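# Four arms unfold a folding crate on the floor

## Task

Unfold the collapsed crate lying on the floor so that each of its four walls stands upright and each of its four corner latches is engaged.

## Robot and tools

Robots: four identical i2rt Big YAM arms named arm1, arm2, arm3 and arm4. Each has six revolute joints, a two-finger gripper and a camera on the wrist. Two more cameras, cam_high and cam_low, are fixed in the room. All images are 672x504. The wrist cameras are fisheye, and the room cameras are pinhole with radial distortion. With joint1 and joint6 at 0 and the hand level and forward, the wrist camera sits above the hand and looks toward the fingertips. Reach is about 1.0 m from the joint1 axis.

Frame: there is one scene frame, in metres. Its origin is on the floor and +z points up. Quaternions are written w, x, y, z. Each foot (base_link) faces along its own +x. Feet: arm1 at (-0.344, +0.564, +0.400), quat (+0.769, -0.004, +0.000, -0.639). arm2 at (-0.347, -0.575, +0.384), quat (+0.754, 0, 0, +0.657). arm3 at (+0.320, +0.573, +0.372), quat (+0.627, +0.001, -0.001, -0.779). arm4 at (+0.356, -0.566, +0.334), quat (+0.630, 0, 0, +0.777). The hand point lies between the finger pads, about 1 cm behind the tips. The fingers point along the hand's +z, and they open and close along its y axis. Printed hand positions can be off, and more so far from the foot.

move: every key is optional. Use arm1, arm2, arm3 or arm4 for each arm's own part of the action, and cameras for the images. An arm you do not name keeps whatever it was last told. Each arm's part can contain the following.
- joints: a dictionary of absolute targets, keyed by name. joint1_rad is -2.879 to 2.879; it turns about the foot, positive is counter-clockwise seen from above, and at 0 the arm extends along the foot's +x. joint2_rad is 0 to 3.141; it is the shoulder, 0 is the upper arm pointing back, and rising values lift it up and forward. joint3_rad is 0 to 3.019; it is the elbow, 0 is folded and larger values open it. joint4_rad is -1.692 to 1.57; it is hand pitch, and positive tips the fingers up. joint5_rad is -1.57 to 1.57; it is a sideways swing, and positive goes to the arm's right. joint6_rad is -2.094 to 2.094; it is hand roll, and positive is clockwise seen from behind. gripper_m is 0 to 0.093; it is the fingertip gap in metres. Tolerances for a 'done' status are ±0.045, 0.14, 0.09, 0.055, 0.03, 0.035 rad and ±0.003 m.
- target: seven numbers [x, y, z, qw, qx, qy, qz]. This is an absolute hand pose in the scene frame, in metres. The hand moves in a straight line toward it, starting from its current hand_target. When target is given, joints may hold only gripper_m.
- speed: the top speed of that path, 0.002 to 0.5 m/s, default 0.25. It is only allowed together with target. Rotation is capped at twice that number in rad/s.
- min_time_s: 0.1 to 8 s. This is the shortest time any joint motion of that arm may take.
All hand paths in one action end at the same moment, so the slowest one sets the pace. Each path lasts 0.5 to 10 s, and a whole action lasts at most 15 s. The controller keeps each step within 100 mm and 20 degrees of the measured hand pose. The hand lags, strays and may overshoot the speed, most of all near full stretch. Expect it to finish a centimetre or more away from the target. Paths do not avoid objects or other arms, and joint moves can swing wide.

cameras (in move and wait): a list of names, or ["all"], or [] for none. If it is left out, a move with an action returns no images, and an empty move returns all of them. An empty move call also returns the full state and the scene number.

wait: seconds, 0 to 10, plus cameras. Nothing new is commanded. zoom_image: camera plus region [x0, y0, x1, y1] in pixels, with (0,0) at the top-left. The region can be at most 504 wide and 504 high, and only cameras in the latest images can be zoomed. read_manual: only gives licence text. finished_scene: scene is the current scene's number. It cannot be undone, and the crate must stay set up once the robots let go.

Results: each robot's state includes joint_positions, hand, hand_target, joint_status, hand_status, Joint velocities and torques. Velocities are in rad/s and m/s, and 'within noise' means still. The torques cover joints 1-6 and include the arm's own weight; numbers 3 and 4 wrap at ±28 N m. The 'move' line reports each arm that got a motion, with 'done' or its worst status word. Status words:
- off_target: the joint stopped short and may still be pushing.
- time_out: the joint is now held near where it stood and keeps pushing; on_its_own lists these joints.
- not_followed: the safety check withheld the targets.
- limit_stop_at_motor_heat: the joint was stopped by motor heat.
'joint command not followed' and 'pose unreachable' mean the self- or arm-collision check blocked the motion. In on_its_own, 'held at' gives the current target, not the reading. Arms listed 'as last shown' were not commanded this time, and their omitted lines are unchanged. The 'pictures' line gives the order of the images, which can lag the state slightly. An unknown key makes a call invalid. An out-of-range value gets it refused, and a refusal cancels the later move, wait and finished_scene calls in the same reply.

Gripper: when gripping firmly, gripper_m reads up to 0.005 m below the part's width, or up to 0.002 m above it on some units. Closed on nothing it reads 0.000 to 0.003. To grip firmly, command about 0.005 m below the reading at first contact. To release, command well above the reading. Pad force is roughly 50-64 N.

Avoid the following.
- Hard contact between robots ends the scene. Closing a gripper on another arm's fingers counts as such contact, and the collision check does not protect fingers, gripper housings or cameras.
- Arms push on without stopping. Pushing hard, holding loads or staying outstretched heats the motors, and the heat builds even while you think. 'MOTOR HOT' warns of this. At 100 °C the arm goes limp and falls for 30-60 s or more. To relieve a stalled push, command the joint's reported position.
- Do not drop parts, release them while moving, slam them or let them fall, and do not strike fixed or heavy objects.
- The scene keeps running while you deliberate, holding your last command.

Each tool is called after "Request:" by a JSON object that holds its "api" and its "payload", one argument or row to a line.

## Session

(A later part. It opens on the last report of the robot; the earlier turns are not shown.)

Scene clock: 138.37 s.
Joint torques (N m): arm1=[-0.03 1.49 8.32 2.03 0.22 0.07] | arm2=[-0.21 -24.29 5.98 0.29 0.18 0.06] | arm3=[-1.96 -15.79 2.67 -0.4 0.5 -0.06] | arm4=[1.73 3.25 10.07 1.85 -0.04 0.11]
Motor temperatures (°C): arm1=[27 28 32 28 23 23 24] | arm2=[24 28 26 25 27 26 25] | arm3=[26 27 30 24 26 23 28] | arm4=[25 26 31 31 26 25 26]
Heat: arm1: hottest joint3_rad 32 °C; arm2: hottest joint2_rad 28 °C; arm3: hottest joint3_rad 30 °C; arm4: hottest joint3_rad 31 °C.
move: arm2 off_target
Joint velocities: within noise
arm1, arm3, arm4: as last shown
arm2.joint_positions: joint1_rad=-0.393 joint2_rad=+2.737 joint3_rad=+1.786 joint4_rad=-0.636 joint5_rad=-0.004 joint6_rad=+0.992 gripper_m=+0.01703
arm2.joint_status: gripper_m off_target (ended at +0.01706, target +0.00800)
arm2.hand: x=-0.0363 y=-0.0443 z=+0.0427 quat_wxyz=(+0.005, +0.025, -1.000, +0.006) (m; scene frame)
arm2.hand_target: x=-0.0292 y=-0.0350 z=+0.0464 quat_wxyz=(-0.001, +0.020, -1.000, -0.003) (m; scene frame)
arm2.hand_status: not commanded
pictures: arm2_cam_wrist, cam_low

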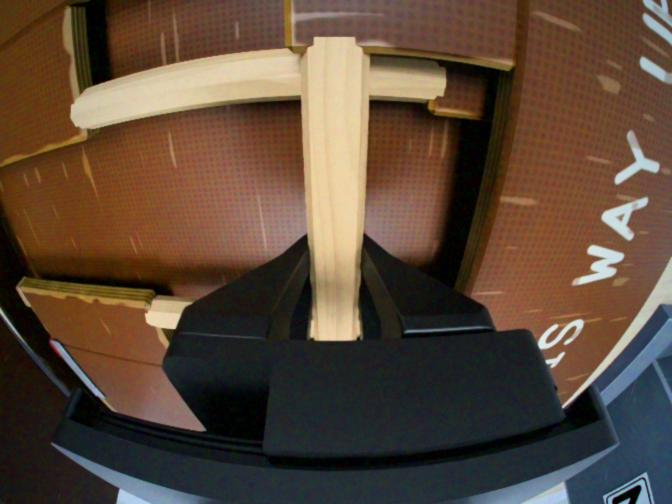

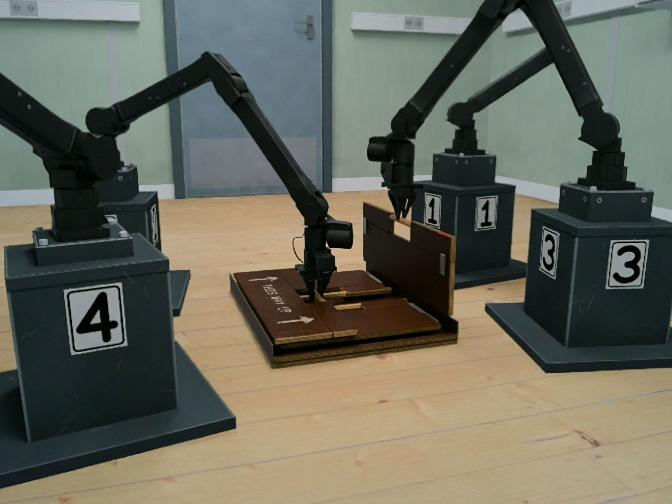

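Request:
{"api": "move", "payload": {
  "arm2": {"target": [-0.030, -0.064, 0.148, 0, -0.0218, 0.99976, 0], "speed": 0.18},
  "cameras": []
}}

Request:
{"api": "move", "payload": {
  "arm2": {"target": [-0.030, -0.118, 0.220, 0, -0.0218, 0.99976, 0], "speed": 0.18},
  "cameras": []
}}

Request:
{"api": "move", "payload": {
  "arm2": {"target": [-0.030, -0.188, 0.257, 0, -0.0218, 0.99976, 0], "speed": 0.18},
  "cameras": ["arm2_cam_wrist", "cam_low", "cam_high"]
}}

Scene clock: 141.50 s.
Joint torques (N m): arm1=[0.03 1.38 8.4 2.1 0.23 0.08] | arm2=[-0.97 -28.16 3.28 -1.42 0.41 -0.13] | arm3=[-2.08 -16.15 2.77 -0.46 0.52 -0.09] | arm4=[1.79 3.31 10.07 1.87 -0.04 0.11]
Motor temperatures (°C): arm1=[27 28 32 28 23 23 24] | arm2=[24 28 26 25 27 26 25] | arm3=[26 27 30 24 26 23 28] | arm4=[25 26 31 31 26 25 26]
Heat: arm1: hottest joint3_rad 32 °C; arm2: hottest joint2_rad 28 °C; arm3: hottest joint3_rad 30 °C; arm4: hottest joint3_rad 31 °C.
move: arm2 off_target
Joint velocities: within noise
arm1, arm3, arm4: as last shown
arm2.joint_positions: joint1_rad=-0.407 joint2_rad=+2.541 joint3_rad=+1.610 joint4_rad=-0.627 joint5_rad=-0.009 joint6_rad=+0.978 gripper_m=+0.01661
arm2.joint_status: not commanded
arm2.hand: x=-0.0353 y=-0.0574 z=+0.1187 quat_wxyz=(+0.000, +0.025, -1.000, -0.008) (m; scene frame)
arm2.hand_target: x=-0.0293 y=-0.0615 z=+0.1468 quat_wxyz=(-0.001, +0.024, -1.000, -0.002) (m; scene frame)
arm2.hand_status: off_target (0.031 m and 1.0 deg from the pose sent, 0.107 m and 1.0 deg at the start)
pictures: none
No camera images: "cameras" was empty.

Scene clock: 142.70 s.
Joint torques (N m): arm1=[-0.15 1.2 8.29 2.15 0.26 0.06] | arm2=[-1.32 -26.11 3.36 -1.73 0.54 -0.11] | arm3=[-2.2 -16.15 2.82 -0.5 0.47 -0.11] | arm4=[1.73 3.25 10.07 1.87 -0.04 0.11]
Motor temperatures (°C): arm1=[27 28 32 28 23 23 24] | arm2=[24 29 26 25 27 26 25] | arm3=[26 28 30 24 26 23 28] | arm4=[25 26 31 31 26 25 26]
Heat: arm1: hottest joint3_rad 32 °C; arm2: hottest joint2_rad 29 °C; arm3: hottest joint3_rad 30 °C; arm4: hottest joint3_rad 31 °C.
move: arm2 off_target
Joint velocities: within noise
arm1, arm3, arm4: as last shown
arm2.joint_positions: joint1_rad=-0.457 joint2_rad=+2.323 joint3_rad=+1.394 joint4_rad=-0.627 joint5_rad=-0.012 joint6_rad=+0.927 gripper_m=+0.01678
arm2.joint_status: not commanded
arm2.hand: x=-0.0332 y=-0.1080 z=+0.1911 quat_wxyz=(+0.000, +0.025, -1.000, -0.010) (m; scene frame)
arm2.hand_target: x=-0.0293 y=-0.1164 z=+0.2190 quat_wxyz=(+0.000, +0.023, -1.000, -0.001) (m; scene frame)
arm2.hand_status: off_target (0.031 m and 1.2 deg from the pose sent, 0.118 m and 1.0 deg at the start)
pictures: none
No camera images: "cameras" was empty.

Scene clock: 143.80 s.
Joint torques (N m): arm1=[0.15 1.2 8.06 2.17 0.22 0.07] | arm2=[-0.85 -24.7 3 -1.03 0.47 -0.01] | arm3=[-2.02 -15.79 2.82 -0.4 0.5 -0.08] | arm4=[1.67 3.31 10.07 1.85 -0.04 0.11]
Motor temperatures (°C): arm1=[27 28 32 28 23 23 24] | arm2=[24 29 26 25 27 26 25] | arm3=[26 28 30 24 26 23 28] | arm4=[25 26 31 31 26 25 26]
Heat: arm1: hottest joint3_rad 32 °C; arm2: hottest joint2_rad 29 °C; arm3: hottest joint3_rad 30 °C; arm4: hottest joint3_rad 31 °C.
move: arm2 off_target
Joint velocities: within noise
arm1, arm3, arm4: as last shown
arm2.joint_positions: joint1_rad=-0.545 joint2_rad=+2.162 joint3_rad=+1.191 joint4_rad=-0.610 joint5_rad=-0.012 joint6_rad=+0.841 gripper_m=+0.01663
arm2.joint_status: not commanded
arm2.hand: x=-0.0314 y=-0.1836 z=+0.2283 quat_wxyz=(+0.007, +0.024, -1.000, +0.000) (m; scene frame)
arm2.hand_target: x=-0.0281 y=-0.1889 z=+0.2552 quat_wxyz=(+0.001, +0.019, -1.000, -0.001) (m; scene frame)
arm2.hand_status: off_target (0.029 m and 0.9 deg from the pose sent, 0.104 m and 1.2 deg at the start)
arm3.hand_target: x=-0.0347 y=+0.2211 z=+0.2558 quat_wxyz=(+0.000, -1.000, -0.022, +0.000) (m; scene frame)
pictures: arm2_cam_wrist, cam_high, cam_low

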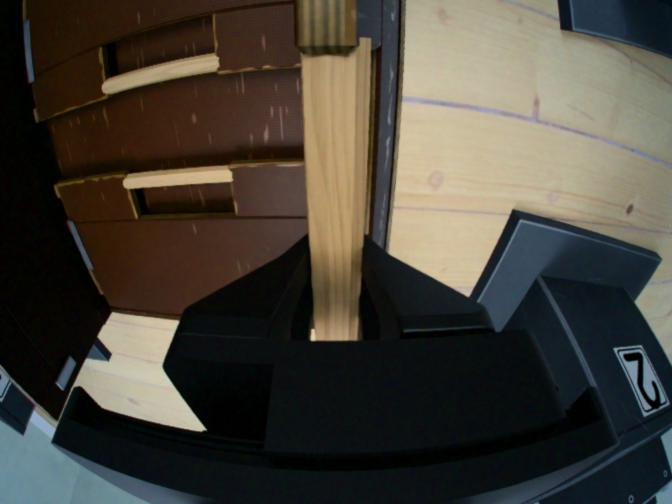

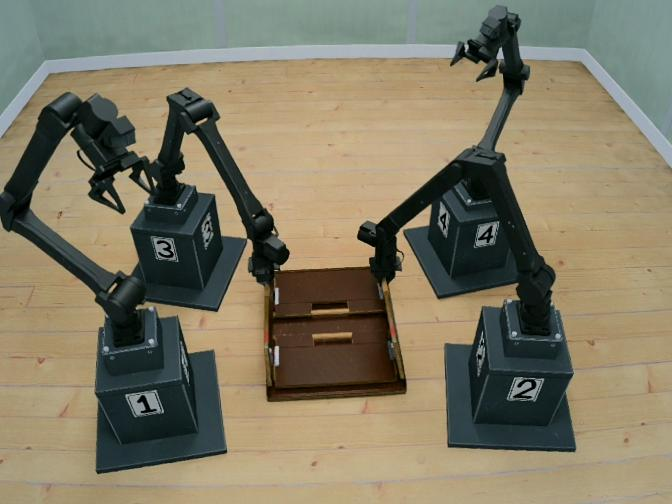

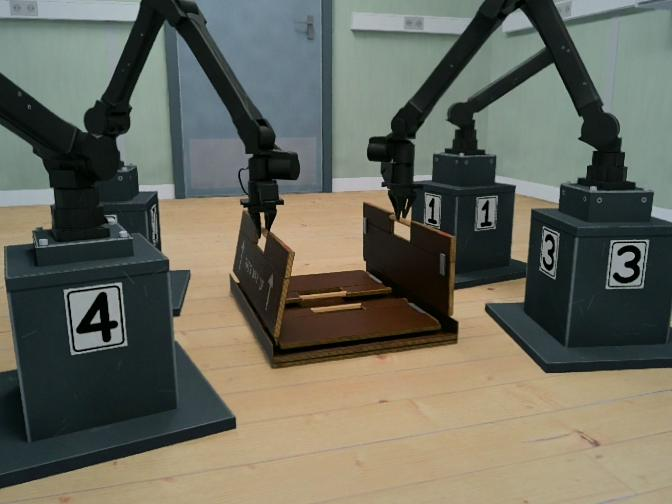

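Request:
{"api": "move", "payload": {
  "arm2": {"target": [-0.030, -0.240, 0.262, 0, -0.0218, 0.99976, 0], "speed": 0.15},
  "arm3": {"joints": {"gripper_m": 0.026}},
  "cameras": ["arm2_cam_wrist", "arm3_cam_wrist"]
}}

Scene clock: 154.37 s.
Joint torques (N m): arm1=[0.03 0.97 8.29 2.15 0.2 0.1] | arm2=[-1.2 -23.82 1.77 -1.51 0.72 -0.12] | arm3=[-1.32 -15.79 3.22 -0.28 0.35 -0.04] | arm4=[1.73 3.31 10.07 1.85 -0.04 0.11]
Motor temperatures (°C): arm1=[27 28 33 28 23 23 24] | arm2=[24 28 25 25 27 26 25] | arm3=[26 28 29 24 26 23 28] | arm4=[25 26 32 31 26 24 26]
Heat: arm1: hottest joint3_rad 33 °C; arm2: hottest joint2_rad 28 °C; arm3: hottest joint3_rad 29 °C; arm4: hottest joint3_rad 32 °C.
move: arm2 off_target; arm3 done
Joint velocities: within noise
arm1, arm4: as last shown
arm2.joint_positions: joint1_rad=-0.600 joint2_rad=+2.098 joint3_rad=+1.078 joint4_rad=-0.542 joint5_rad=-0.016 joint6_rad=+0.785 gripper_m=+0.01683
arm2.joint_status: not commanded
arm2.hand: x=-0.0307 y=-0.2230 z=+0.2348 quat_wxyz=(+0.002, +0.025, -1.000, -0.009) (m; scene frame)
arm2.hand_target: x=-0.0320 y=-0.2374 z=+0.2593 quat_wxyz=(+0.000, +0.023, -1.000, +0.000) (m; scene frame)
arm2.hand_status: off_target (0.032 m and 1.1 deg from the pose sent, 0.066 m and 0.9 deg at the start)
arm3.joint_positions: joint1_rad=-0.560 joint2_rad=+2.056 joint3_rad=+1.185 joint4_rad=-0.662 joint5_rad=-0.003 joint6_rad=+0.750 gripper_m=+0.02590
arm3.joint_status: all done
arm3.hand: x=-0.0389 y=+0.2065 z=+0.2642 quat_wxyz=(-0.014, -1.000, -0.023, +0.011) (m; scene frame)
arm3.hand_target: x=-0.0331 y=+0.2228 z=+0.2561 quat_wxyz=(+0.002, -1.000, -0.022, -0.003) (m; scene frame)
arm3.hand_status: not commanded
pictures: arm2_cam_wrist, arm3_cam_wrist

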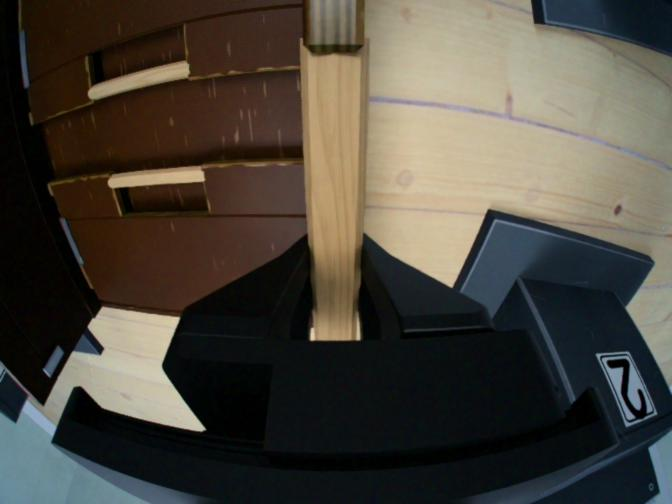

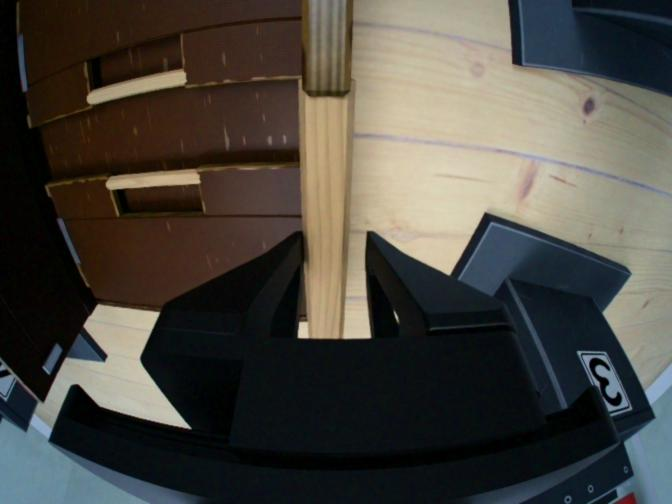

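Request:
{"api": "move", "payload": {
  "arm3": {"joints": {"gripper_m": 0.05}},
  "cameras": ["arm3_cam_wrist"]
}}

Scene clock: 156.53 s.
Joint torques (N m): arm1=[0.38 1.32 8.21 2.14 0.24 0.12] | arm2=[-1.26 -23.88 1.81 -1.43 0.73 -0.13] | arm3=[-1.55 -15.97 3.52 -0.08 0.31 -0.04] | arm4=[1.73 3.25 10.06 1.87 -0.04 0.11]
Motor temperatures (°C): arm1=[27 28 33 28 23 23 24] | arm2=[24 28 25 25 27 26 25] | arm3=[26 28 29 24 26 23 28] | arm4=[25 26 32 31 26 24 26]
Heat: arm1: hottest joint3_rad 33 °C; arm2: hottest joint2_rad 28 °C; arm3: hottest joint3_rad 29 °C; arm4: hottest joint3_rad 32 °C.
move: arm3 done
Joint velocities: within noise
arm1.joint_positions: joint1_rad=-0.585 joint2_rad=+0.620 joint3_rad=+1.408 joint4_rad=-1.557 joint5_rad=+0.191 joint6_rad=-0.040 gripper_m=+0.09396
arm1.joint_status: not commanded
arm1.hand: x=-0.4494 y=+0.3976 z=+0.9080 quat_wxyz=(-0.135, -0.774, -0.490, +0.379) (m; scene frame)
arm1.hand_target: x=-0.4487 y=+0.3992 z=+0.9183 quat_wxyz=(-0.142, -0.770, -0.486, +0.388) (m; scene frame)
arm1.hand_status: not commanded
arm2: as last shown
arm3.joint_positions: joint1_rad=-0.560 joint2_rad=+2.058 joint3_rad=+1.180 joint4_rad=-0.669 joint5_rad=-0.001 joint6_rad=+0.748 gripper_m=+0.04980
arm3.joint_status: all done
arm3.hand: x=-0.0360 y=+0.2098 z=+0.2622 quat_wxyz=(-0.009, -1.000, -0.024, +0.007) (m; scene frame)
arm3.hand_target: x=-0.0328 y=+0.2231 z=+0.2555 quat_wxyz=(+0.003, -1.000, -0.023, -0.003) (m; scene frame)
arm3.hand_status: not commanded
arm4.joint_positions: joint1_rad=+0.790 joint2_rad=+0.548 joint3_rad=+1.366 joint4_rad=-1.267 joint5_rad=+0.241 joint6_rad=-0.097 gripper_m=+0.09396
arm4.joint_status: not commanded
arm4.hand: x=+0.1989 y=-0.4149 z=+0.8936 quat_wxyz=(-0.270, +0.802, -0.260, -0.465) (m; scene frame)
arm4.hand_target: x=+0.2019 y=-0.4169 z=+0.9028 quat_wxyz=(-0.272, +0.796, -0.260, -0.474) (m; scene frame)
arm4.hand_status: not commanded
pictures: arm3_cam_wrist

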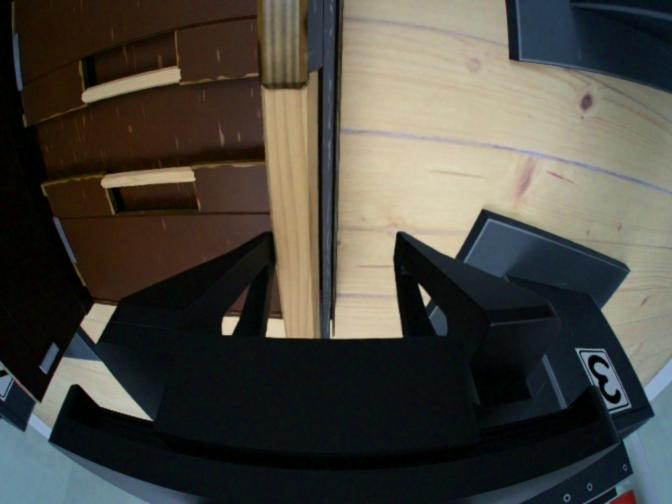

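Request:
{"api": "move", "payload": {
  "arm3": {"target": [0.003, 0.2245, 0.2555, 0, 0.99976, 0.0218, 0], "speed": 0.15},
  "arm4": {"joints": {"joint1_rad": 0.208, "joint2_rad": 1.733, "joint3_rad": 1.387, "joint4_rad": -1.225, "joint5_rad": 0, "joint6_rad": 0.372, "gripper_m": 0.05}, "min_time_s": 2.5},
  "arm1": {"joints": {"joint1_rad": 0.216, "joint2_rad": 2.412, "joint3_rad": 1.648, "joint4_rad": -0.807, "joint5_rad": 0, "joint6_rad": 0.358, "gripper_m": 0.05}, "min_time_s": 2.5},
  "cameras": ["arm3_cam_wrist"]
}}

Request:
{"api": "move", "payload": {
  "arm3": {"joints": {"gripper_m": 0.008}},
  "cameras": ["arm3_cam_wrist", "arm1_cam_wrist", "cam_low"]
}}

Scene clock: 167.97 s.
Joint torques (N m): arm1=[-1.03 -25.99 8.28 0.68 0.14 0.19] | arm2=[-1.26 -23.88 1.81 -1.43 0.73 -0.12] | arm3=[0.38 -16.56 2.69 0.39 0.34 0.13] | arm4=[1.67 -15.74 11.14 0.25 -0.13 0.3]
Motor temperatures (°C): arm1=[27 28 33 28 23 23 24] | arm2=[24 29 25 25 28 26 26] | arm3=[26 28 29 24 26 23 28] | arm4=[25 26 32 31 26 25 26]
Heat: arm1: hottest joint3_rad 33 °C; arm2: hottest joint2_rad 29 °C; arm3: hottest joint3_rad 29 °C; arm4: hottest joint3_rad 32 °C.
move: arm1 done; arm3 off_target; arm4 done
Joint velocities: within noise
arm1.joint_positions: joint1_rad=+0.235 joint2_rad=+2.435 joint3_rad=+1.611 joint4_rad=-0.815 joint5_rad=+0.000 joint6_rad=+0.344 gripper_m=+0.05006
arm1.joint_status: all done
arm1.hand: x=-0.1026 y=+0.0183 z=+0.1988 quat_wxyz=(+0.031, -0.679, -0.733, -0.009) (m; scene frame)
arm1.hand_target: x=-0.0970 y=-0.0065 z=+0.2147 quat_wxyz=(+0.005, -0.688, -0.725, +0.002) (m; scene frame)
arm1.hand_status: not commanded
arm2: as last shown
arm3.joint_positions: joint1_rad=-0.531 joint2_rad=+2.025 joint3_rad=+1.093 joint4_rad=-0.616 joint5_rad=-0.001 joint6_rad=+0.782 gripper_m=+0.04991
arm3.joint_status: not commanded
arm3.hand: x=-0.0068 y=+0.2196 z=+0.2567 quat_wxyz=(-0.008, -1.000, -0.021, +0.006) (m; scene frame)
arm3.hand_target: x=+0.0015 y=+0.2235 z=+0.2561 quat_wxyz=(-0.003, -1.000, -0.022, +0.003) (m; scene frame)
arm3.hand_status: off_target (0.011 m and 1.2 deg from the pose sent, 0.042 m and 1.3 deg at the start)
arm4.joint_positions: joint1_rad=+0.205 joint2_rad=+1.737 joint3_rad=+1.366 joint4_rad=-1.233 joint5_rad=+0.004 joint6_rad=+0.354 gripper_m=+0.05007
arm4.joint_status: all done
arm4.hand: x=+0.1569 y=-0.1084 z=+0.4410 quat_wxyz=(+0.005, +0.727, -0.686, +0.016) (m; scene frame)
arm4.hand_target: x=+0.1525 y=-0.0994 z=+0.4449 quat_wxyz=(+0.001, +0.721, -0.693, +0.005) (m; scene frame)
arm4.hand_status: not commanded
pictures: arm3_cam_wrist

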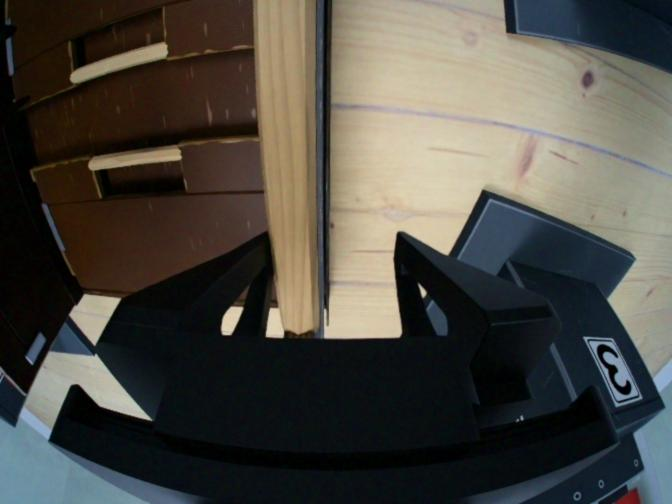

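Scene clock: 168.67 s.
Joint torques (N m): arm1=[-1.38 -26.11 8.4 1.02 0.14 0.23] | arm2=[-1.26 -23.82 1.81 -1.43 0.73 -0.13] | arm3=[-1.67 -16.26 2.76 -1.1 0.47 0] | arm4=[1.61 -15.56 11.12 0.25 -0.13 0.3]
Motor temperatures (°C): arm1=[27 28 33 28 23 23 24] | arm2=[24 29 25 25 28 26 26] | arm3=[26 28 29 24 26 23 28] | arm4=[25 26 32 31 26 25 26]
Heat: arm1: hottest joint3_rad 33 °C; arm2: hottest joint2_rad 29 °C; arm3: hottest joint3_rad 29 °C; arm4: hottest joint3_rad 32 °C.
move: arm3 off_target
Joint velocities: within noise
arm1, arm2: as last shown
arm1.hand_target: x=-0.0970 y=-0.0065 z=+0.2147 quat_wxyz=(+0.005, -0.688, -0.726, +0.002) (m; scene frame)
arm3.joint_positions: joint1_rad=-0.511 joint2_rad=+2.025 joint3_rad=+1.096 joint4_rad=-0.581 joint5_rad=-0.006 joint6_rad=+0.796 gripper_m=+0.01629
arm3.joint_status: gripper_m off_target (ended at +0.01632, target +0.00800)
arm3.hand: x=-0.0060 y=+0.2048 z=+0.2578 quat_wxyz=(-0.024, -0.999, -0.024, +0.017) (m; scene frame)
arm3.hand_target: x=+0.0007 y=+0.2232 z=+0.2564 quat_wxyz=(-0.003, -1.000, -0.021, +0.004) (m; scene frame)
arm3.hand_status: not commanded
arm4.joint_positions: joint1_rad=+0.203 joint2_rad=+1.737 joint3_rad=+1.366 joint4_rad=-1.233 joint5_rad=+0.004 joint6_rad=+0.354 gripper_m=+0.05007
arm4.joint_status: not commanded
arm4.hand: x=+0.1576 y=-0.1081 z=+0.4410 quat_wxyz=(+0.005, +0.727, -0.687, +0.016) (m; scene frame)
arm4.hand_target: x=+0.1532 y=-0.0991 z=+0.4449 quat_wxyz=(+0.001, +0.721, -0.693, +0.005) (m; scene frame)
arm4.hand_status: not commanded
pictures: arm1_cam_wrist, arm3_cam_wrist, cam_low

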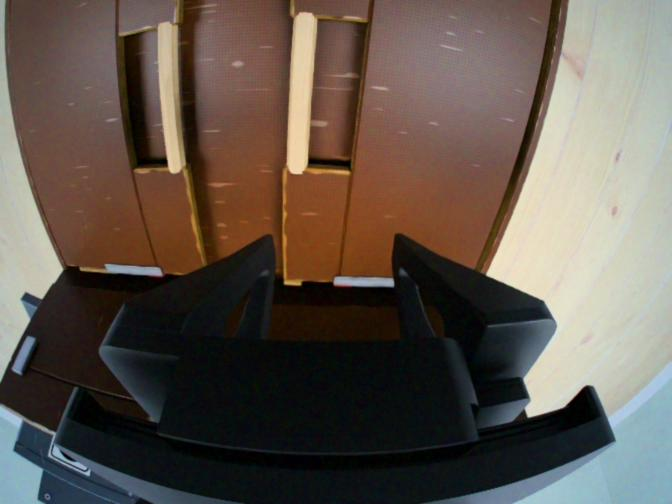

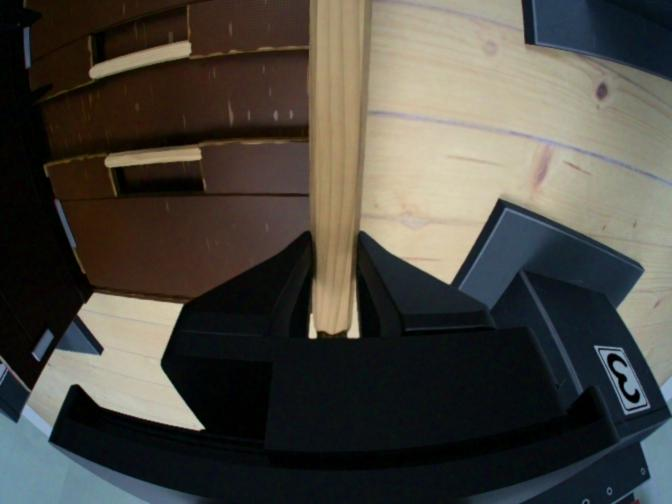

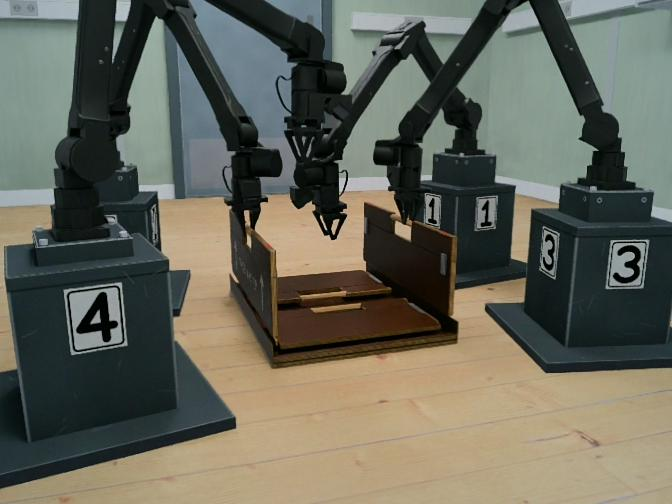

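Request:
{"api": "move", "payload": {
  "arm1": {"target": [-0.073, -0.022, 0.120, 0, 0.6915, 0.7224, 0], "speed": 0.2},
  "cameras": ["arm1_cam_wrist"]
}}

Scene clock: 175.90 s.
Joint torques (N m): arm1=[0.79 -25.93 8.14 0.53 0.14 0.18] | arm2=[-1.26 -23.88 1.81 -1.44 0.73 -0.13] | arm3=[-1.49 -16.56 2.81 -1.06 0.46 0.01] | arm4=[1.79 -15.56 11.07 0.25 -0.13 0.3]
Motor temperatures (°C): arm1=[27 29 33 28 23 23 24] | arm2=[24 29 25 25 28 26 26] | arm3=[26 28 29 24 26 23 28] | arm4=[25 26 32 30 26 25 26]
Heat: arm1: hottest joint3_rad 33 °C; arm2: hottest joint2_rad 29 °C; arm3: hottest joint3_rad 29 °C; arm4: hottest joint3_rad 32 °C.
move: arm1 off_target
Joint velocities: within noise
arm1.joint_positions: joint1_rad=+0.241 joint2_rad=+2.648 joint3_rad=+1.779 joint4_rad=-0.741 joint5_rad=-0.006 joint6_rad=+0.376 gripper_m=+0.05006
arm1.joint_status: not commanded
arm1.hand: x=-0.0872 y=-0.0058 z=+0.1125 quat_wxyz=(+0.017, -0.689, -0.724, -0.006) (m; scene frame)
arm1.hand_target: x=-0.0735 y=-0.0208 z=+0.1200 quat_wxyz=(+0.000, -0.691, -0.723, +0.000) (m; scene frame)
arm1.hand_status: off_target (0.023 m and 2.1 deg from the pose sent, 0.093 m and 4.2 deg at the start)
arm2, arm3: as last shown
arm4.joint_positions: joint1_rad=+0.198 joint2_rad=+1.737 joint3_rad=+1.366 joint4_rad=-1.233 joint5_rad=+0.004 joint6_rad=+0.354 gripper_m=+0.05007
arm4.joint_status: not commanded
arm4.hand: x=+0.1598 y=-0.1072 z=+0.4410 quat_wxyz=(+0.005, +0.725, -0.688, +0.016) (m; scene frame)
arm4.hand_target: x=+0.1553 y=-0.0982 z=+0.4449 quat_wxyz=(+0.001, +0.719, -0.695, +0.005) (m; scene frame)
arm4.hand_status: not commanded
pictures: arm1_cam_wrist

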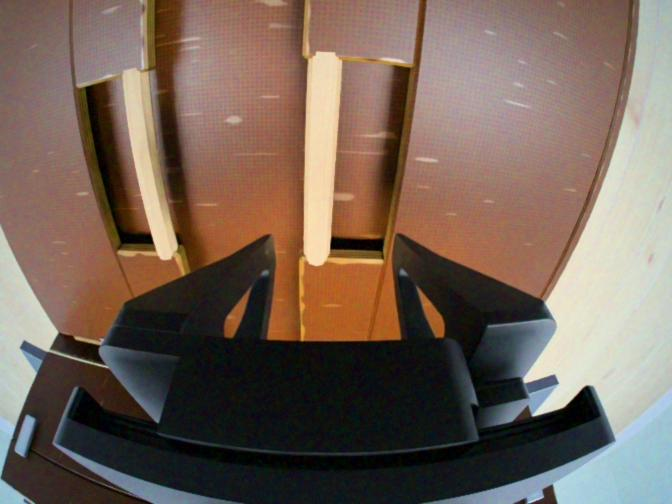

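Request:
{"api": "move", "payload": {
  "arm1": {"target": [-0.067, -0.024, 0.050, 0, 0.6915, 0.7224, 0], "speed": 0.15},
  "cameras": ["arm1_cam_wrist"]
}}

Request:
{"api": "move", "payload": {
  "arm1": {"joints": {"gripper_m": 0.008}},
  "cameras": ["arm1_cam_wrist"]
}}

Scene clock: 180.00 s.
Joint torques (N m): arm1=[0.21 -26.46 8.02 0.57 0.09 0.21] | arm2=[-1.26 -23.88 1.81 -1.42 0.73 -0.12] | arm3=[-1.61 -16.91 2.81 -0.99 0.5 0.04] | arm4=[1.79 -15.56 11.06 0.25 -0.13 0.3]
Motor temperatures (°C): arm1=[27 29 33 28 23 23 24] | arm2=[24 29 25 25 28 26 26] | arm3=[26 27 29 24 26 23 28] | arm4=[25 27 32 30 26 25 26]
Heat: arm1: hottest joint3_rad 33 °C; arm2: hottest joint2_rad 29 °C; arm3: hottest joint3_rad 29 °C; arm4: hottest joint3_rad 32 °C.
move: arm1 off_target
Joint velocities: within noise
arm1.joint_positions: joint1_rad=+0.249 joint2_rad=+2.808 joint3_rad=+1.907 joint4_rad=-0.706 joint5_rad=-0.006 joint6_rad=+0.385 gripper_m=+0.05006
arm1.joint_status: not commanded
arm1.hand: x=-0.0809 y=-0.0093 z=+0.0450 quat_wxyz=(+0.016, -0.690, -0.724, -0.005) (m; scene frame)
arm1.hand_target: x=-0.0675 y=-0.0228 z=+0.0503 quat_wxyz=(+0.000, -0.692, -0.722, +0.000) (m; scene frame)
arm1.hand_status: off_target (0.021 m and 1.9 deg from the pose sent, 0.068 m and 2.1 deg at the start)
arm2, arm3, arm4: as last shown
pictures: arm1_cam_wrist

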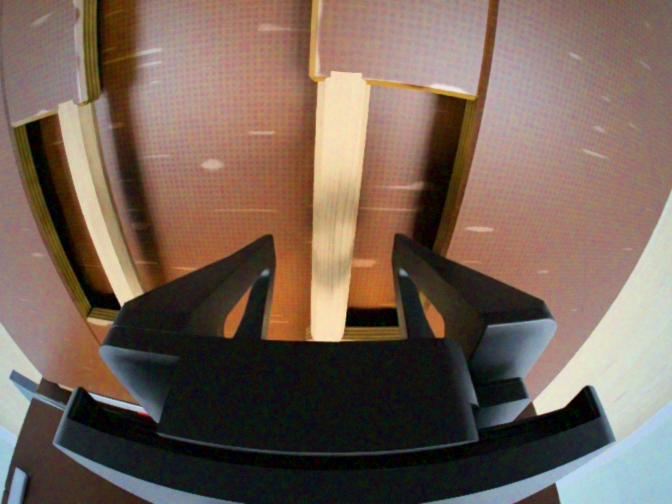

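Scene clock: 180.67 s.
Joint torques (N m): arm1=[0.15 -25.82 7.92 0.75 0.1 0.19] | arm2=[-1.26 -23.88 1.81 -1.42 0.73 -0.13] | arm3=[-1.55 -16.21 2.78 -1.11 0.51 0.01] | arm4=[1.79 -15.56 11.06 0.25 -0.13 0.29]
Motor temperatures (°C): arm1=[27 29 33 28 23 23 24] | arm2=[24 29 25 25 28 26 26] | arm3=[26 27 29 24 26 23 28] | arm4=[25 27 32 30 26 25 26]
Heat: arm1: hottest joint3_rad 33 °C; arm2: hottest joint2_rad 29 °C; arm3: hottest joint3_rad 29 °C; arm4: hottest joint3_rad 32 °C.
move: arm1 done
Joint velocities: within noise
arm1.joint_positions: joint1_rad=+0.249 joint2_rad=+2.808 joint3_rad=+1.907 joint4_rad=-0.706 joint5_rad=-0.006 joint6_rad=+0.385 gripper_m=+0.00816
arm1.joint_status: all done
arm1.hand: x=-0.0809 y=-0.0093 z=+0.0450 quat_wxyz=(+0.016, -0.690, -0.724, -0.005) (m; scene frame)
arm1.hand_target: x=-0.0675 y=-0.0228 z=+0.0503 quat_wxyz=(+0.000, -0.692, -0.722, +0.000) (m; scene frame)
arm1.hand_status: not commanded
arm2, arm3, arm4: as last shown
pictures: arm1_cam_wrist

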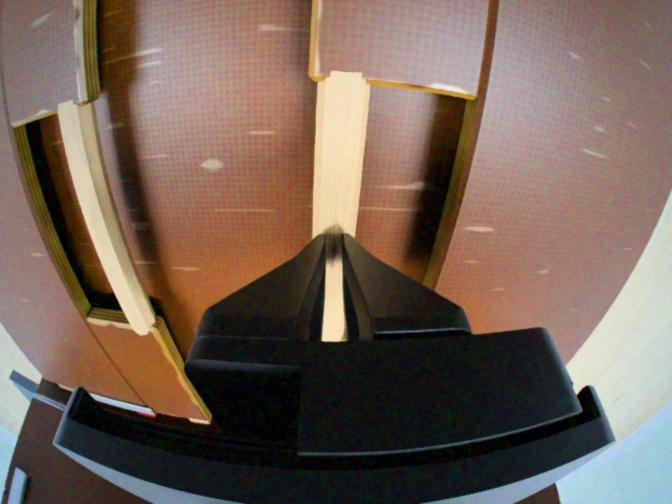

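Request:
{"api": "move", "payload": {
  "arm1": {"joints": {"gripper_m": 0.045}},
  "cameras": []
}}

Request:
{"api": "move", "payload": {
  "arm1": {"target": [-0.067, -0.024, 0.029, 0, 0.6915, 0.7224, 0], "speed": 0.15},
  "cameras": []
}}

Request:
{"api": "move", "payload": {
  "arm1": {"joints": {"gripper_m": 0.008}},
  "cameras": ["arm1_cam_wrist"]
}}

Scene clock: 183.23 s.
Joint torques (N m): arm1=[0.79 -26.81 7.82 0.46 0.09 0.26] | arm2=[-1.26 -23.82 1.81 -1.43 0.73 -0.12] | arm3=[-1.32 -16.21 2.88 -1.06 0.52 0.01] | arm4=[1.79 -15.56 11.06 0.25 -0.13 0.3]
Motor temperatures (°C): arm1=[27 30 33 28 23 23 24] | arm2=[24 29 25 25 28 26 26] | arm3=[26 27 29 24 26 23 28] | arm4=[25 27 32 30 26 25 26]
Heat: arm1: hottest joint3_rad 33 °C; arm2: hottest joint2_rad 29 °C; arm3: hottest joint3_rad 29 °C; arm4: hottest joint3_rad 32 °C.
move: arm1 done
Joint velocities: within noise
arm1.joint_positions: joint1_rad=+0.249 joint2_rad=+2.808 joint3_rad=+1.907 joint4_rad=-0.706 joint5_rad=-0.006 joint6_rad=+0.385 gripper_m=+0.04486
arm1.joint_status: all done
arm1.hand: x=-0.0809 y=-0.0093 z=+0.0450 quat_wxyz=(+0.016, -0.690, -0.724, -0.005) (m; scene frame)
arm1.hand_target: x=-0.0675 y=-0.0228 z=+0.0503 quat_wxyz=(+0.000, -0.692, -0.722, +0.000) (m; scene frame)
arm1.hand_status: not commanded
arm2, arm3, arm4: as last shown
pictures: none
No camera images: "cameras" was empty.

Scene clock: 184.57 s.
Joint torques (N m): arm1=[0.21 -25.7 8.01 0.9 0.09 0.19] | arm2=[-1.26 -23.94 1.81 -1.42 0.72 -0.12] | arm3=[-1.49 -16.62 2.84 -1.06 0.5 0.01] | arm4=[1.73 -15.56 11.06 0.25 -0.13 0.3]
Motor temperatures (°C): arm1=[27 30 33 28 23 23 24] | arm2=[24 29 25 25 28 26 26] | arm3=[26 27 29 24 26 23 28] | arm4=[25 27 32 30 26 25 26]
Heat: arm1: hottest joint3_rad 33 °C; arm2: hottest joint2_rad 29 °C; arm3: hottest joint3_rad 29 °C; arm4: hottest joint3_rad 32 °C.
move: arm1 off_target
Joint velocities: within noise
arm1.joint_positions: joint1_rad=+0.249 joint2_rad=+2.849 joint3_rad=+1.948 joint4_rad=-0.704 joint5_rad=-0.007 joint6_rad=+0.385 gripper_m=+0.04494
arm1.joint_status: not commanded
arm1.hand: x=-0.0797 y=-0.0116 z=+0.0292 quat_wxyz=(+0.015, -0.690, -0.724, -0.006) (m; scene frame)
arm1.hand_target: x=-0.0673 y=-0.0226 z=+0.0287 quat_wxyz=(+0.000, -0.691, -0.722, -0.001) (m; scene frame)
arm1.hand_status: off_target (0.018 m and 1.8 deg from the pose sent, 0.026 m and 1.9 deg at the start)
arm2.joint_positions: joint1_rad=-0.600 joint2_rad=+2.098 joint3_rad=+1.078 joint4_rad=-0.542 joint5_rad=-0.016 joint6_rad=+0.785 gripper_m=+0.01683
arm2.joint_status: not commanded
arm2.hand: x=-0.0307 y=-0.2230 z=+0.2348 quat_wxyz=(+0.002, +0.025, -1.000, -0.009) (m; scene frame)
arm2.hand_target: x=-0.0320 y=-0.2374 z=+0.2593 quat_wxyz=(+0.000, +0.023, -1.000, +0.000) (m; scene frame)
arm2.hand_status: not commanded
arm3, arm4: as last shown
pictures: none
No camera images: "cameras" was empty.

Scene clock: 185.37 s.
Joint torques (N m): arm1=[1.08 -25.05 8.09 0.77 0.1 0.05] | arm2=[-1.32 -23.88 1.81 -1.42 0.73 -0.12] | arm3=[-1.9 -16.5 2.8 -0.91 0.49 -0.01] | arm4=[1.73 -15.56 11.07 0.25 -0.13 0.3]
Motor temperatures (°C): arm1=[27 30 33 28 23 23 25] | arm2=[24 29 25 25 28 26 26] | arm3=[26 27 29 24 26 23 28] | arm4=[25 27 32 30 26 25 26]
Heat: arm1: hottest joint3_rad 33 °C; arm2: hottest joint2_rad 29 °C; arm3: hottest joint3_rad 29 °C; arm4: hottest joint3_rad 32 °C.
move: arm1 off_target
Joint velocities: within noise
arm1.joint_positions: joint1_rad=+0.249 joint2_rad=+2.849 joint3_rad=+1.948 joint4_rad=-0.704 joint5_rad=+0.002 joint6_rad=+0.410 gripper_m=+0.01707
arm1.joint_status: gripper_m off_target (ended at +0.01710, target +0.00800)
arm1.hand: x=-0.0811 y=-0.0122 z=+0.0292 quat_wxyz=(+0.016, -0.699, -0.715, -0.001) (m; scene frame)
arm1.hand_target: x=-0.0686 y=-0.0232 z=+0.0287 quat_wxyz=(+0.002, -0.695, -0.719, +0.003) (m; scene frame)
arm1.hand_status: not commanded
arm2, arm3, arm4: as last shown
pictures: arm1_cam_wrist

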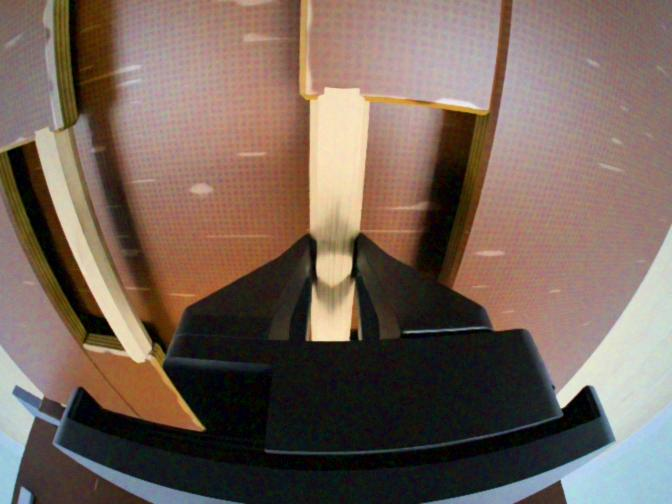

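Request:
{"api": "move", "payload": {
  "arm1": {"target": [-0.088, -0.023, 0.140, 0, 0.6915, 0.7224, 0], "speed": 0.18},
  "cameras": []
}}

Request:
{"api": "move", "payload": {
  "arm1": {"target": [-0.142, -0.026, 0.218, 0, 0.6915, 0.7224, 0], "speed": 0.18},
  "cameras": ["cam_low", "arm1_cam_wrist"]
}}

Scene clock: 189.27 s.
Joint torques (N m): arm1=[-0.03 -31.33 5 -0.25 0.59 -0.23] | arm2=[-1.26 -23.88 1.83 -1.42 0.72 -0.12] | arm3=[-1.55 -16.56 2.74 -0.96 0.5 -0.01] | arm4=[1.73 -15.56 11.06 0.24 -0.13 0.3]
Motor temperatures (°C): arm1=[27 30 33 27 23 23 25] | arm2=[24 29 25 25 28 26 26] | arm3=[26 27 28 24 26 23 28] | arm4=[25 27 32 30 26 25 26]
Heat: arm1: hottest joint3_rad 33 °C; arm2: hottest joint2_rad 29 °C; arm3: hottest joint3_rad 28 °C; arm4: hottest joint3_rad 32 °C.
move: arm1 off_target
Joint velocities: within noise
arm1.joint_positions: joint1_rad=+0.221 joint2_rad=+2.659 joint3_rad=+1.787 joint4_rad=-0.723 joint5_rad=-0.026 joint6_rad=+0.402 gripper_m=+0.01661
arm1.joint_status: not commanded
arm1.hand: x=-0.0938 y=-0.0134 z=+0.1078 quat_wxyz=(+0.006, -0.706, -0.708, -0.012) (m; scene frame)
arm1.hand_target: x=-0.0911 y=-0.0279 z=+0.1391 quat_wxyz=(-0.006, -0.695, -0.719, -0.002) (m; scene frame)
arm1.hand_status: off_target (0.034 m and 2.8 deg from the pose sent, 0.112 m and 2.2 deg at the start)
arm2, arm3, arm4: as last shown
pictures: none
No camera images: "cameras" was empty.

Scene clock: 190.50 s.
Joint torques (N m): arm1=[-1.14 -30.56 5.23 -0.77 0.95 -0.19] | arm2=[-1.26 -23.88 1.81 -1.42 0.73 -0.13] | arm3=[-1.49 -16.03 2.8 -1.1 0.5 0.01] | arm4=[1.73 -15.62 11.06 0.25 -0.13 0.3]
Motor temperatures (°C): arm1=[27 30 33 27 23 23 25] | arm2=[24 29 25 25 28 26 26] | arm3=[26 27 28 24 26 23 28] | arm4=[25 27 32 30 26 25 26]
Heat: arm1: hottest joint3_rad 33 °C; arm2: hottest joint2_rad 29 °C; arm3: hottest joint3_rad 28 °C; arm4: hottest joint3_rad 32 °C.
move: arm1 off_target
Joint velocities: within noise
arm1.joint_positions: joint1_rad=+0.154 joint2_rad=+2.479 joint3_rad=+1.652 joint4_rad=-0.773 joint5_rad=-0.026 joint6_rad=+0.321 gripper_m=+0.01658
arm1.joint_status: not commanded
arm1.hand: x=-0.1378 y=-0.0142 z=+0.1830 quat_wxyz=(+0.008, -0.701, -0.713, -0.014) (m; scene frame)
arm1.hand_target: x=-0.1411 y=-0.0263 z=+0.2165 quat_wxyz=(+0.000, -0.691, -0.722, +0.000) (m; scene frame)
arm1.hand_status: off_target (0.037 m and 2.4 deg from the pose sent, 0.121 m and 2.8 deg at the start)
arm2, arm4: as last shown
arm3.joint_positions: joint1_rad=-0.511 joint2_rad=+2.025 joint3_rad=+1.096 joint4_rad=-0.581 joint5_rad=-0.006 joint6_rad=+0.796 gripper_m=+0.01629
arm3.joint_status: not commanded
arm3.hand: x=-0.0060 y=+0.2048 z=+0.2578 quat_wxyz=(-0.024, -0.999, -0.024, +0.017) (m; scene frame)
arm3.hand_target: x=+0.0007 y=+0.2232 z=+0.2564 quat_wxyz=(-0.003, -1.000, -0.021, +0.004) (m; scene frame)
arm3.hand_status: not commanded
pictures: arm1_cam_wrist, cam_low

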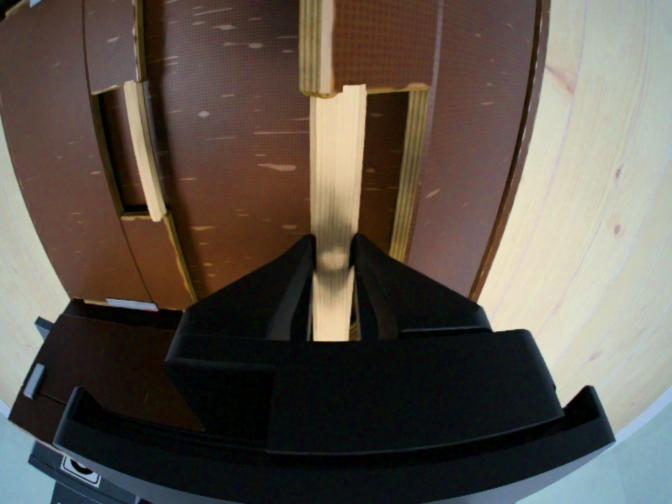

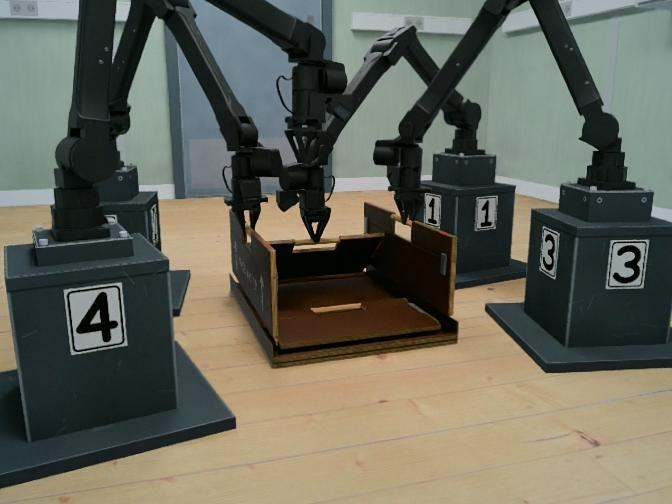

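Request:
{"api": "move", "payload": {
  "arm1": {"target": [-0.218, -0.030, 0.270, 0, 0.6915, 0.7224, 0], "speed": 0.18},
  "arm4": {"target": [0.014, 0.0, 0.150, 0, 0.7224, -0.6915, 0], "speed": 0.35},
  "cameras": ["arm1_cam_wrist", "arm4_cam_wrist"]
}}

Scene clock: 194.23 s.
Joint torques (N m): arm1=[-1.38 -29.45 5.93 -0.66 0.78 -0.22] | arm2=[-1.26 -23.88 1.83 -1.42 0.72 -0.13] | arm3=[-1.38 -16.85 2.78 -1.02 0.51 0.01] | arm4=[2.08 -21.95 10.88 -0.51 -0.02 0.27]
Motor temperatures (°C): arm1=[27 30 33 27 23 23 25] | arm2=[24 29 25 25 28 26 26] | arm3=[26 27 28 24 26 23 28] | arm4=[25 27 32 30 26 25 26]
Heat: arm1: hottest joint3_rad 33 °C; arm2: hottest joint2_rad 29 °C; arm3: hottest joint3_rad 28 °C; arm4: hottest joint3_rad 32 °C.
move: arm1 off_target; arm4 off_target
Joint velocities: within noise
arm1.joint_positions: joint1_rad=+0.048 joint2_rad=+2.353 joint3_rad=+1.563 joint4_rad=-0.819 joint5_rad=-0.023 joint6_rad=+0.203 gripper_m=+0.01495
arm1.joint_status: not commanded
arm1.hand: x=-0.2042 y=-0.0159 z=+0.2344 quat_wxyz=(+0.010, -0.696, -0.717, -0.016) (m; scene frame)
arm1.hand_target: x=-0.2118 y=-0.0290 z=+0.2689 quat_wxyz=(-0.001, -0.689, -0.725, +0.000) (m; scene frame)
arm1.hand_status: off_target (0.041 m and 2.3 deg from the pose sent, 0.119 m and 2.4 deg at the start)
arm2, arm3: as last shown
arm4.joint_positions: joint1_rad=+0.330 joint2_rad=+2.470 joint3_rad=+1.762 joint4_rad=-0.871 joint5_rad=+0.002 joint6_rad=+0.481 gripper_m=+0.05007
arm4.joint_status: not commanded
arm4.hand: x=+0.0243 y=-0.0089 z=+0.1509 quat_wxyz=(+0.000, +0.727, -0.687, +0.004) (m; scene frame)
arm4.hand_target: x=+0.0175 y=-0.0016 z=+0.1484 quat_wxyz=(-0.001, +0.722, -0.692, +0.001) (m; scene frame)
arm4.hand_status: off_target (0.014 m and 0.9 deg from the pose sent, 0.343 m and 2.0 deg at the start)
pictures: arm1_cam_wrist, arm4_cam_wrist

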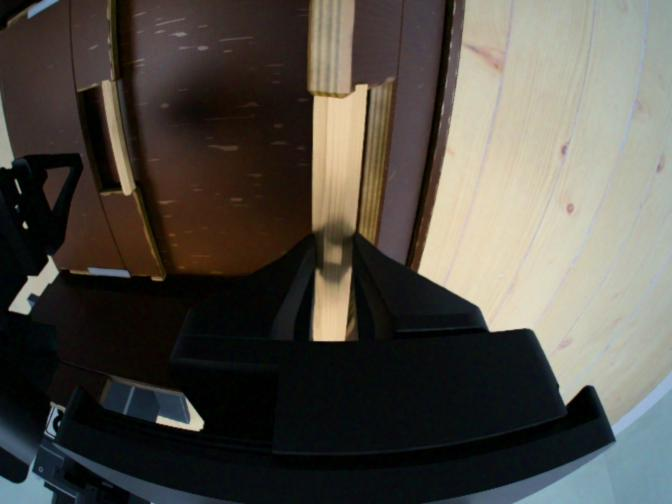

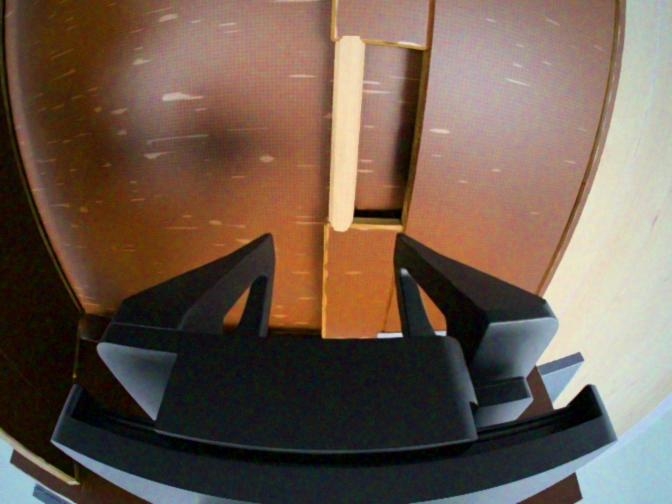

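Request:
{"api": "move", "payload": {
  "arm1": {"target": [-0.300, -0.034, 0.288, 0, 0.6915, 0.7224, 0], "speed": 0.15},
  "arm4": {"target": [0.024, 0.006, 0.030, 0, 0.7224, -0.6915, 0], "speed": 0.2},
  "cameras": ["arm1_cam_wrist", "arm4_cam_wrist", "cam_low"]
}}

Request:
{"api": "move", "payload": {
  "arm4": {"joints": {"gripper_m": 0.008}},
  "cameras": ["arm4_cam_wrist"]
}}

Scene clock: 198.57 s.
Joint torques (N m): arm1=[-0.03 -23.53 6.27 0.17 0.09 -0.05] | arm2=[-1.26 -23.82 1.81 -1.43 0.72 -0.12] | arm3=[-1.79 -16.21 2.74 -1.03 0.48 0.03] | arm4=[1.14 -23.12 9.68 0.03 -0.11 0.11]
Motor temperatures (°C): arm1=[27 31 33 27 23 23 25] | arm2=[24 29 25 25 28 26 26] | arm3=[26 27 28 24 26 23 28] | arm4=[25 27 32 30 26 25 26]
Heat: arm1: hottest joint3_rad 33 °C; arm2: hottest joint2_rad 29 °C; arm3: hottest joint3_rad 28 °C; arm4: hottest joint3_rad 32 °C.
move: arm1 done; arm4 off_target
Joint velocities: within noise
arm1.joint_positions: joint1_rad=-0.116 joint2_rad=+2.248 joint3_rad=+1.539 joint4_rad=-0.862 joint5_rad=-0.006 joint6_rad=+0.037 gripper_m=+0.00806
arm1.joint_status: not commanded
arm1.on_its_own: gripper_m moved -0.00689 to your old target +0.00800
arm1.hand: x=-0.3030 y=-0.0366 z=+0.2897 quat_wxyz=(-0.002, -0.696, -0.718, +0.002) (m; scene frame)
arm1.hand_target: x=-0.2991 y=-0.0326 z=+0.2875 quat_wxyz=(+0.003, -0.688, -0.725, -0.003) (m; scene frame)
arm1.hand_status: done (0.004 m and 0.7 deg from the pose sent, 0.111 m and 2.3 deg at the start)
arm2, arm3: as last shown
arm4.joint_positions: joint1_rad=+0.327 joint2_rad=+2.710 joint3_rad=+1.888 joint4_rad=-0.765 joint5_rad=+0.002 joint6_rad=+0.481 gripper_m=+0.05007
arm4.joint_status: not commanded
arm4.hand: x=+0.0251 y=-0.0065 z=+0.0341 quat_wxyz=(+0.001, +0.726, -0.688, +0.008) (m; scene frame)
arm4.hand_target: x=+0.0238 y=+0.0050 z=+0.0309 quat_wxyz=(+0.000, +0.723, -0.691, -0.001) (m; scene frame)
arm4.hand_status: off_target (0.013 m and 1.1 deg from the pose sent, 0.122 m and 0.9 deg at the start)
pictures: arm1_cam_wrist, arm4_cam_wrist, cam_low

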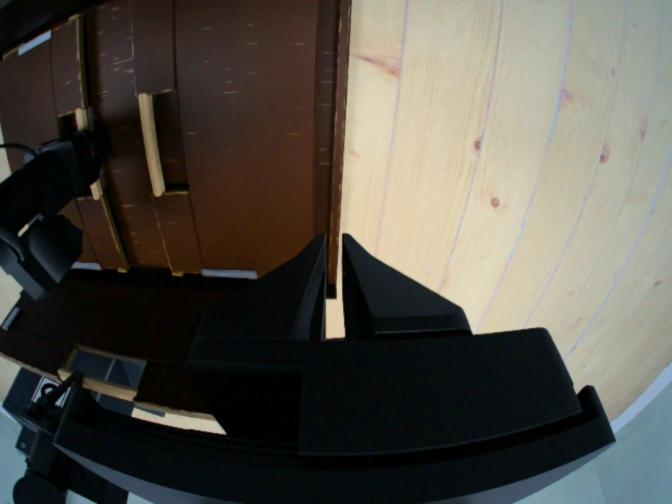

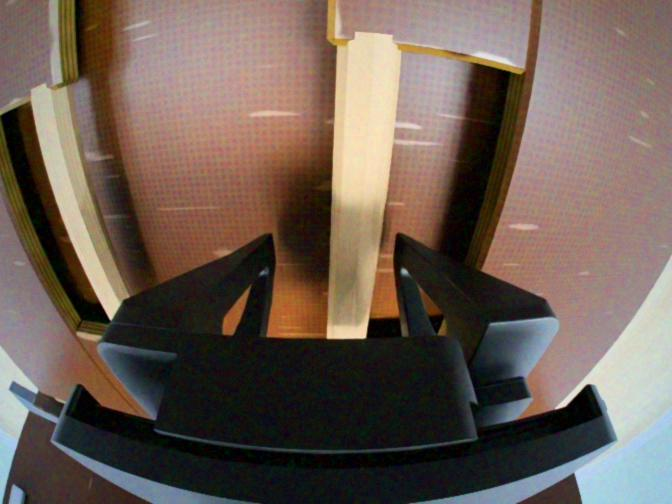

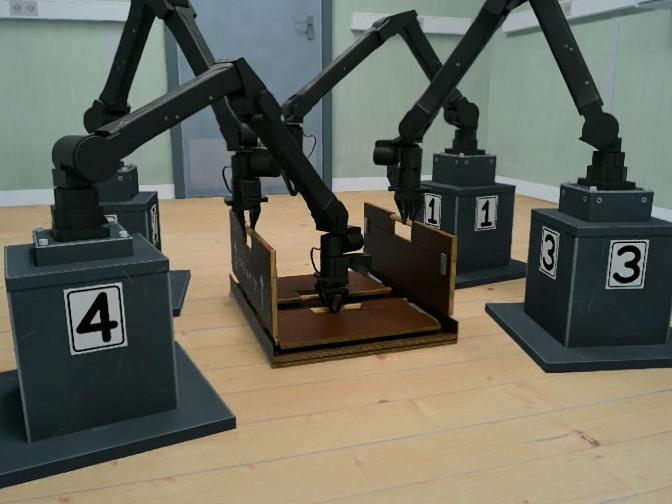

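Scene clock: 199.37 s.
Joint torques (N m): arm1=[0.73 -24 6.12 0.09 0.04 -0.05] | arm2=[-1.26 -23.82 1.83 -1.42 0.73 -0.13] | arm3=[-1.38 -16.79 2.7 -1.06 0.49 0] | arm4=[1.96 -22.89 9.73 0.32 -0.19 0.07]
Motor temperatures (°C): arm1=[27 31 33 27 23 23 25] | arm2=[24 29 25 25 28 26 26] | arm3=[26 27 28 24 26 23 28] | arm4=[25 27 32 30 26 25 26]
Heat: arm1: hottest joint3_rad 33 °C; arm2: hottest joint2_rad 29 °C; arm3: hottest joint3_rad 28 °C; arm4: hottest joint3_rad 32 °C.
move: arm4 off_target
Joint velocities: within noise
arm1.joint_positions: joint1_rad=-0.116 joint2_rad=+2.248 joint3_rad=+1.539 joint4_rad=-0.862 joint5_rad=-0.006 joint6_rad=+0.037 gripper_m=+0.00806
arm1.joint_status: not commanded
arm1.hand: x=-0.3030 y=-0.0366 z=+0.2897 quat_wxyz=(-0.002, -0.696, -0.718, +0.002) (m; scene frame)
arm1.hand_target: x=-0.2991 y=-0.0326 z=+0.2875 quat_wxyz=(+0.003, -0.688, -0.725, -0.003) (m; scene frame)
arm1.hand_status: not commanded
arm2, arm3: as last shown
arm4.joint_positions: joint1_rad=+0.320 joint2_rad=+2.710 joint3_rad=+1.888 joint4_rad=-0.773 joint5_rad=+0.011 joint6_rad=+0.493 gripper_m=+0.01676
arm4.joint_status: gripper_m off_target (ended at +0.01680, target +0.00800)
arm4.hand: x=+0.0318 y=-0.0048 z=+0.0342 quat_wxyz=(-0.002, +0.719, -0.695, +0.013) (m; scene frame)
arm4.hand_target: x=+0.0235 y=+0.0046 z=+0.0309 quat_wxyz=(-0.003, +0.721, -0.693, +0.000) (m; scene frame)
arm4.hand_status: not commanded
pictures: arm4_cam_wrist

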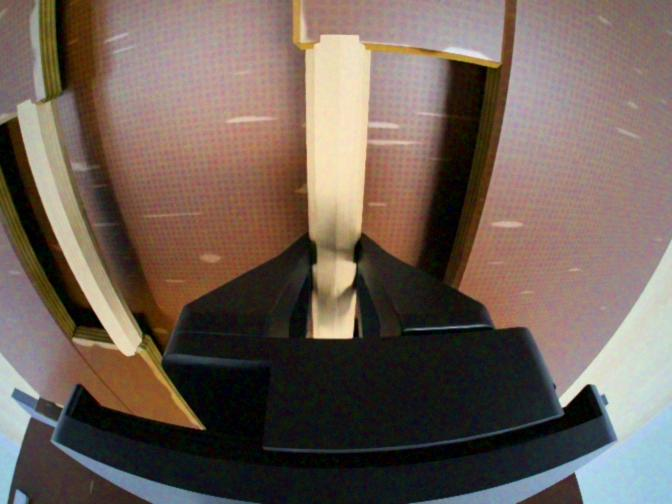

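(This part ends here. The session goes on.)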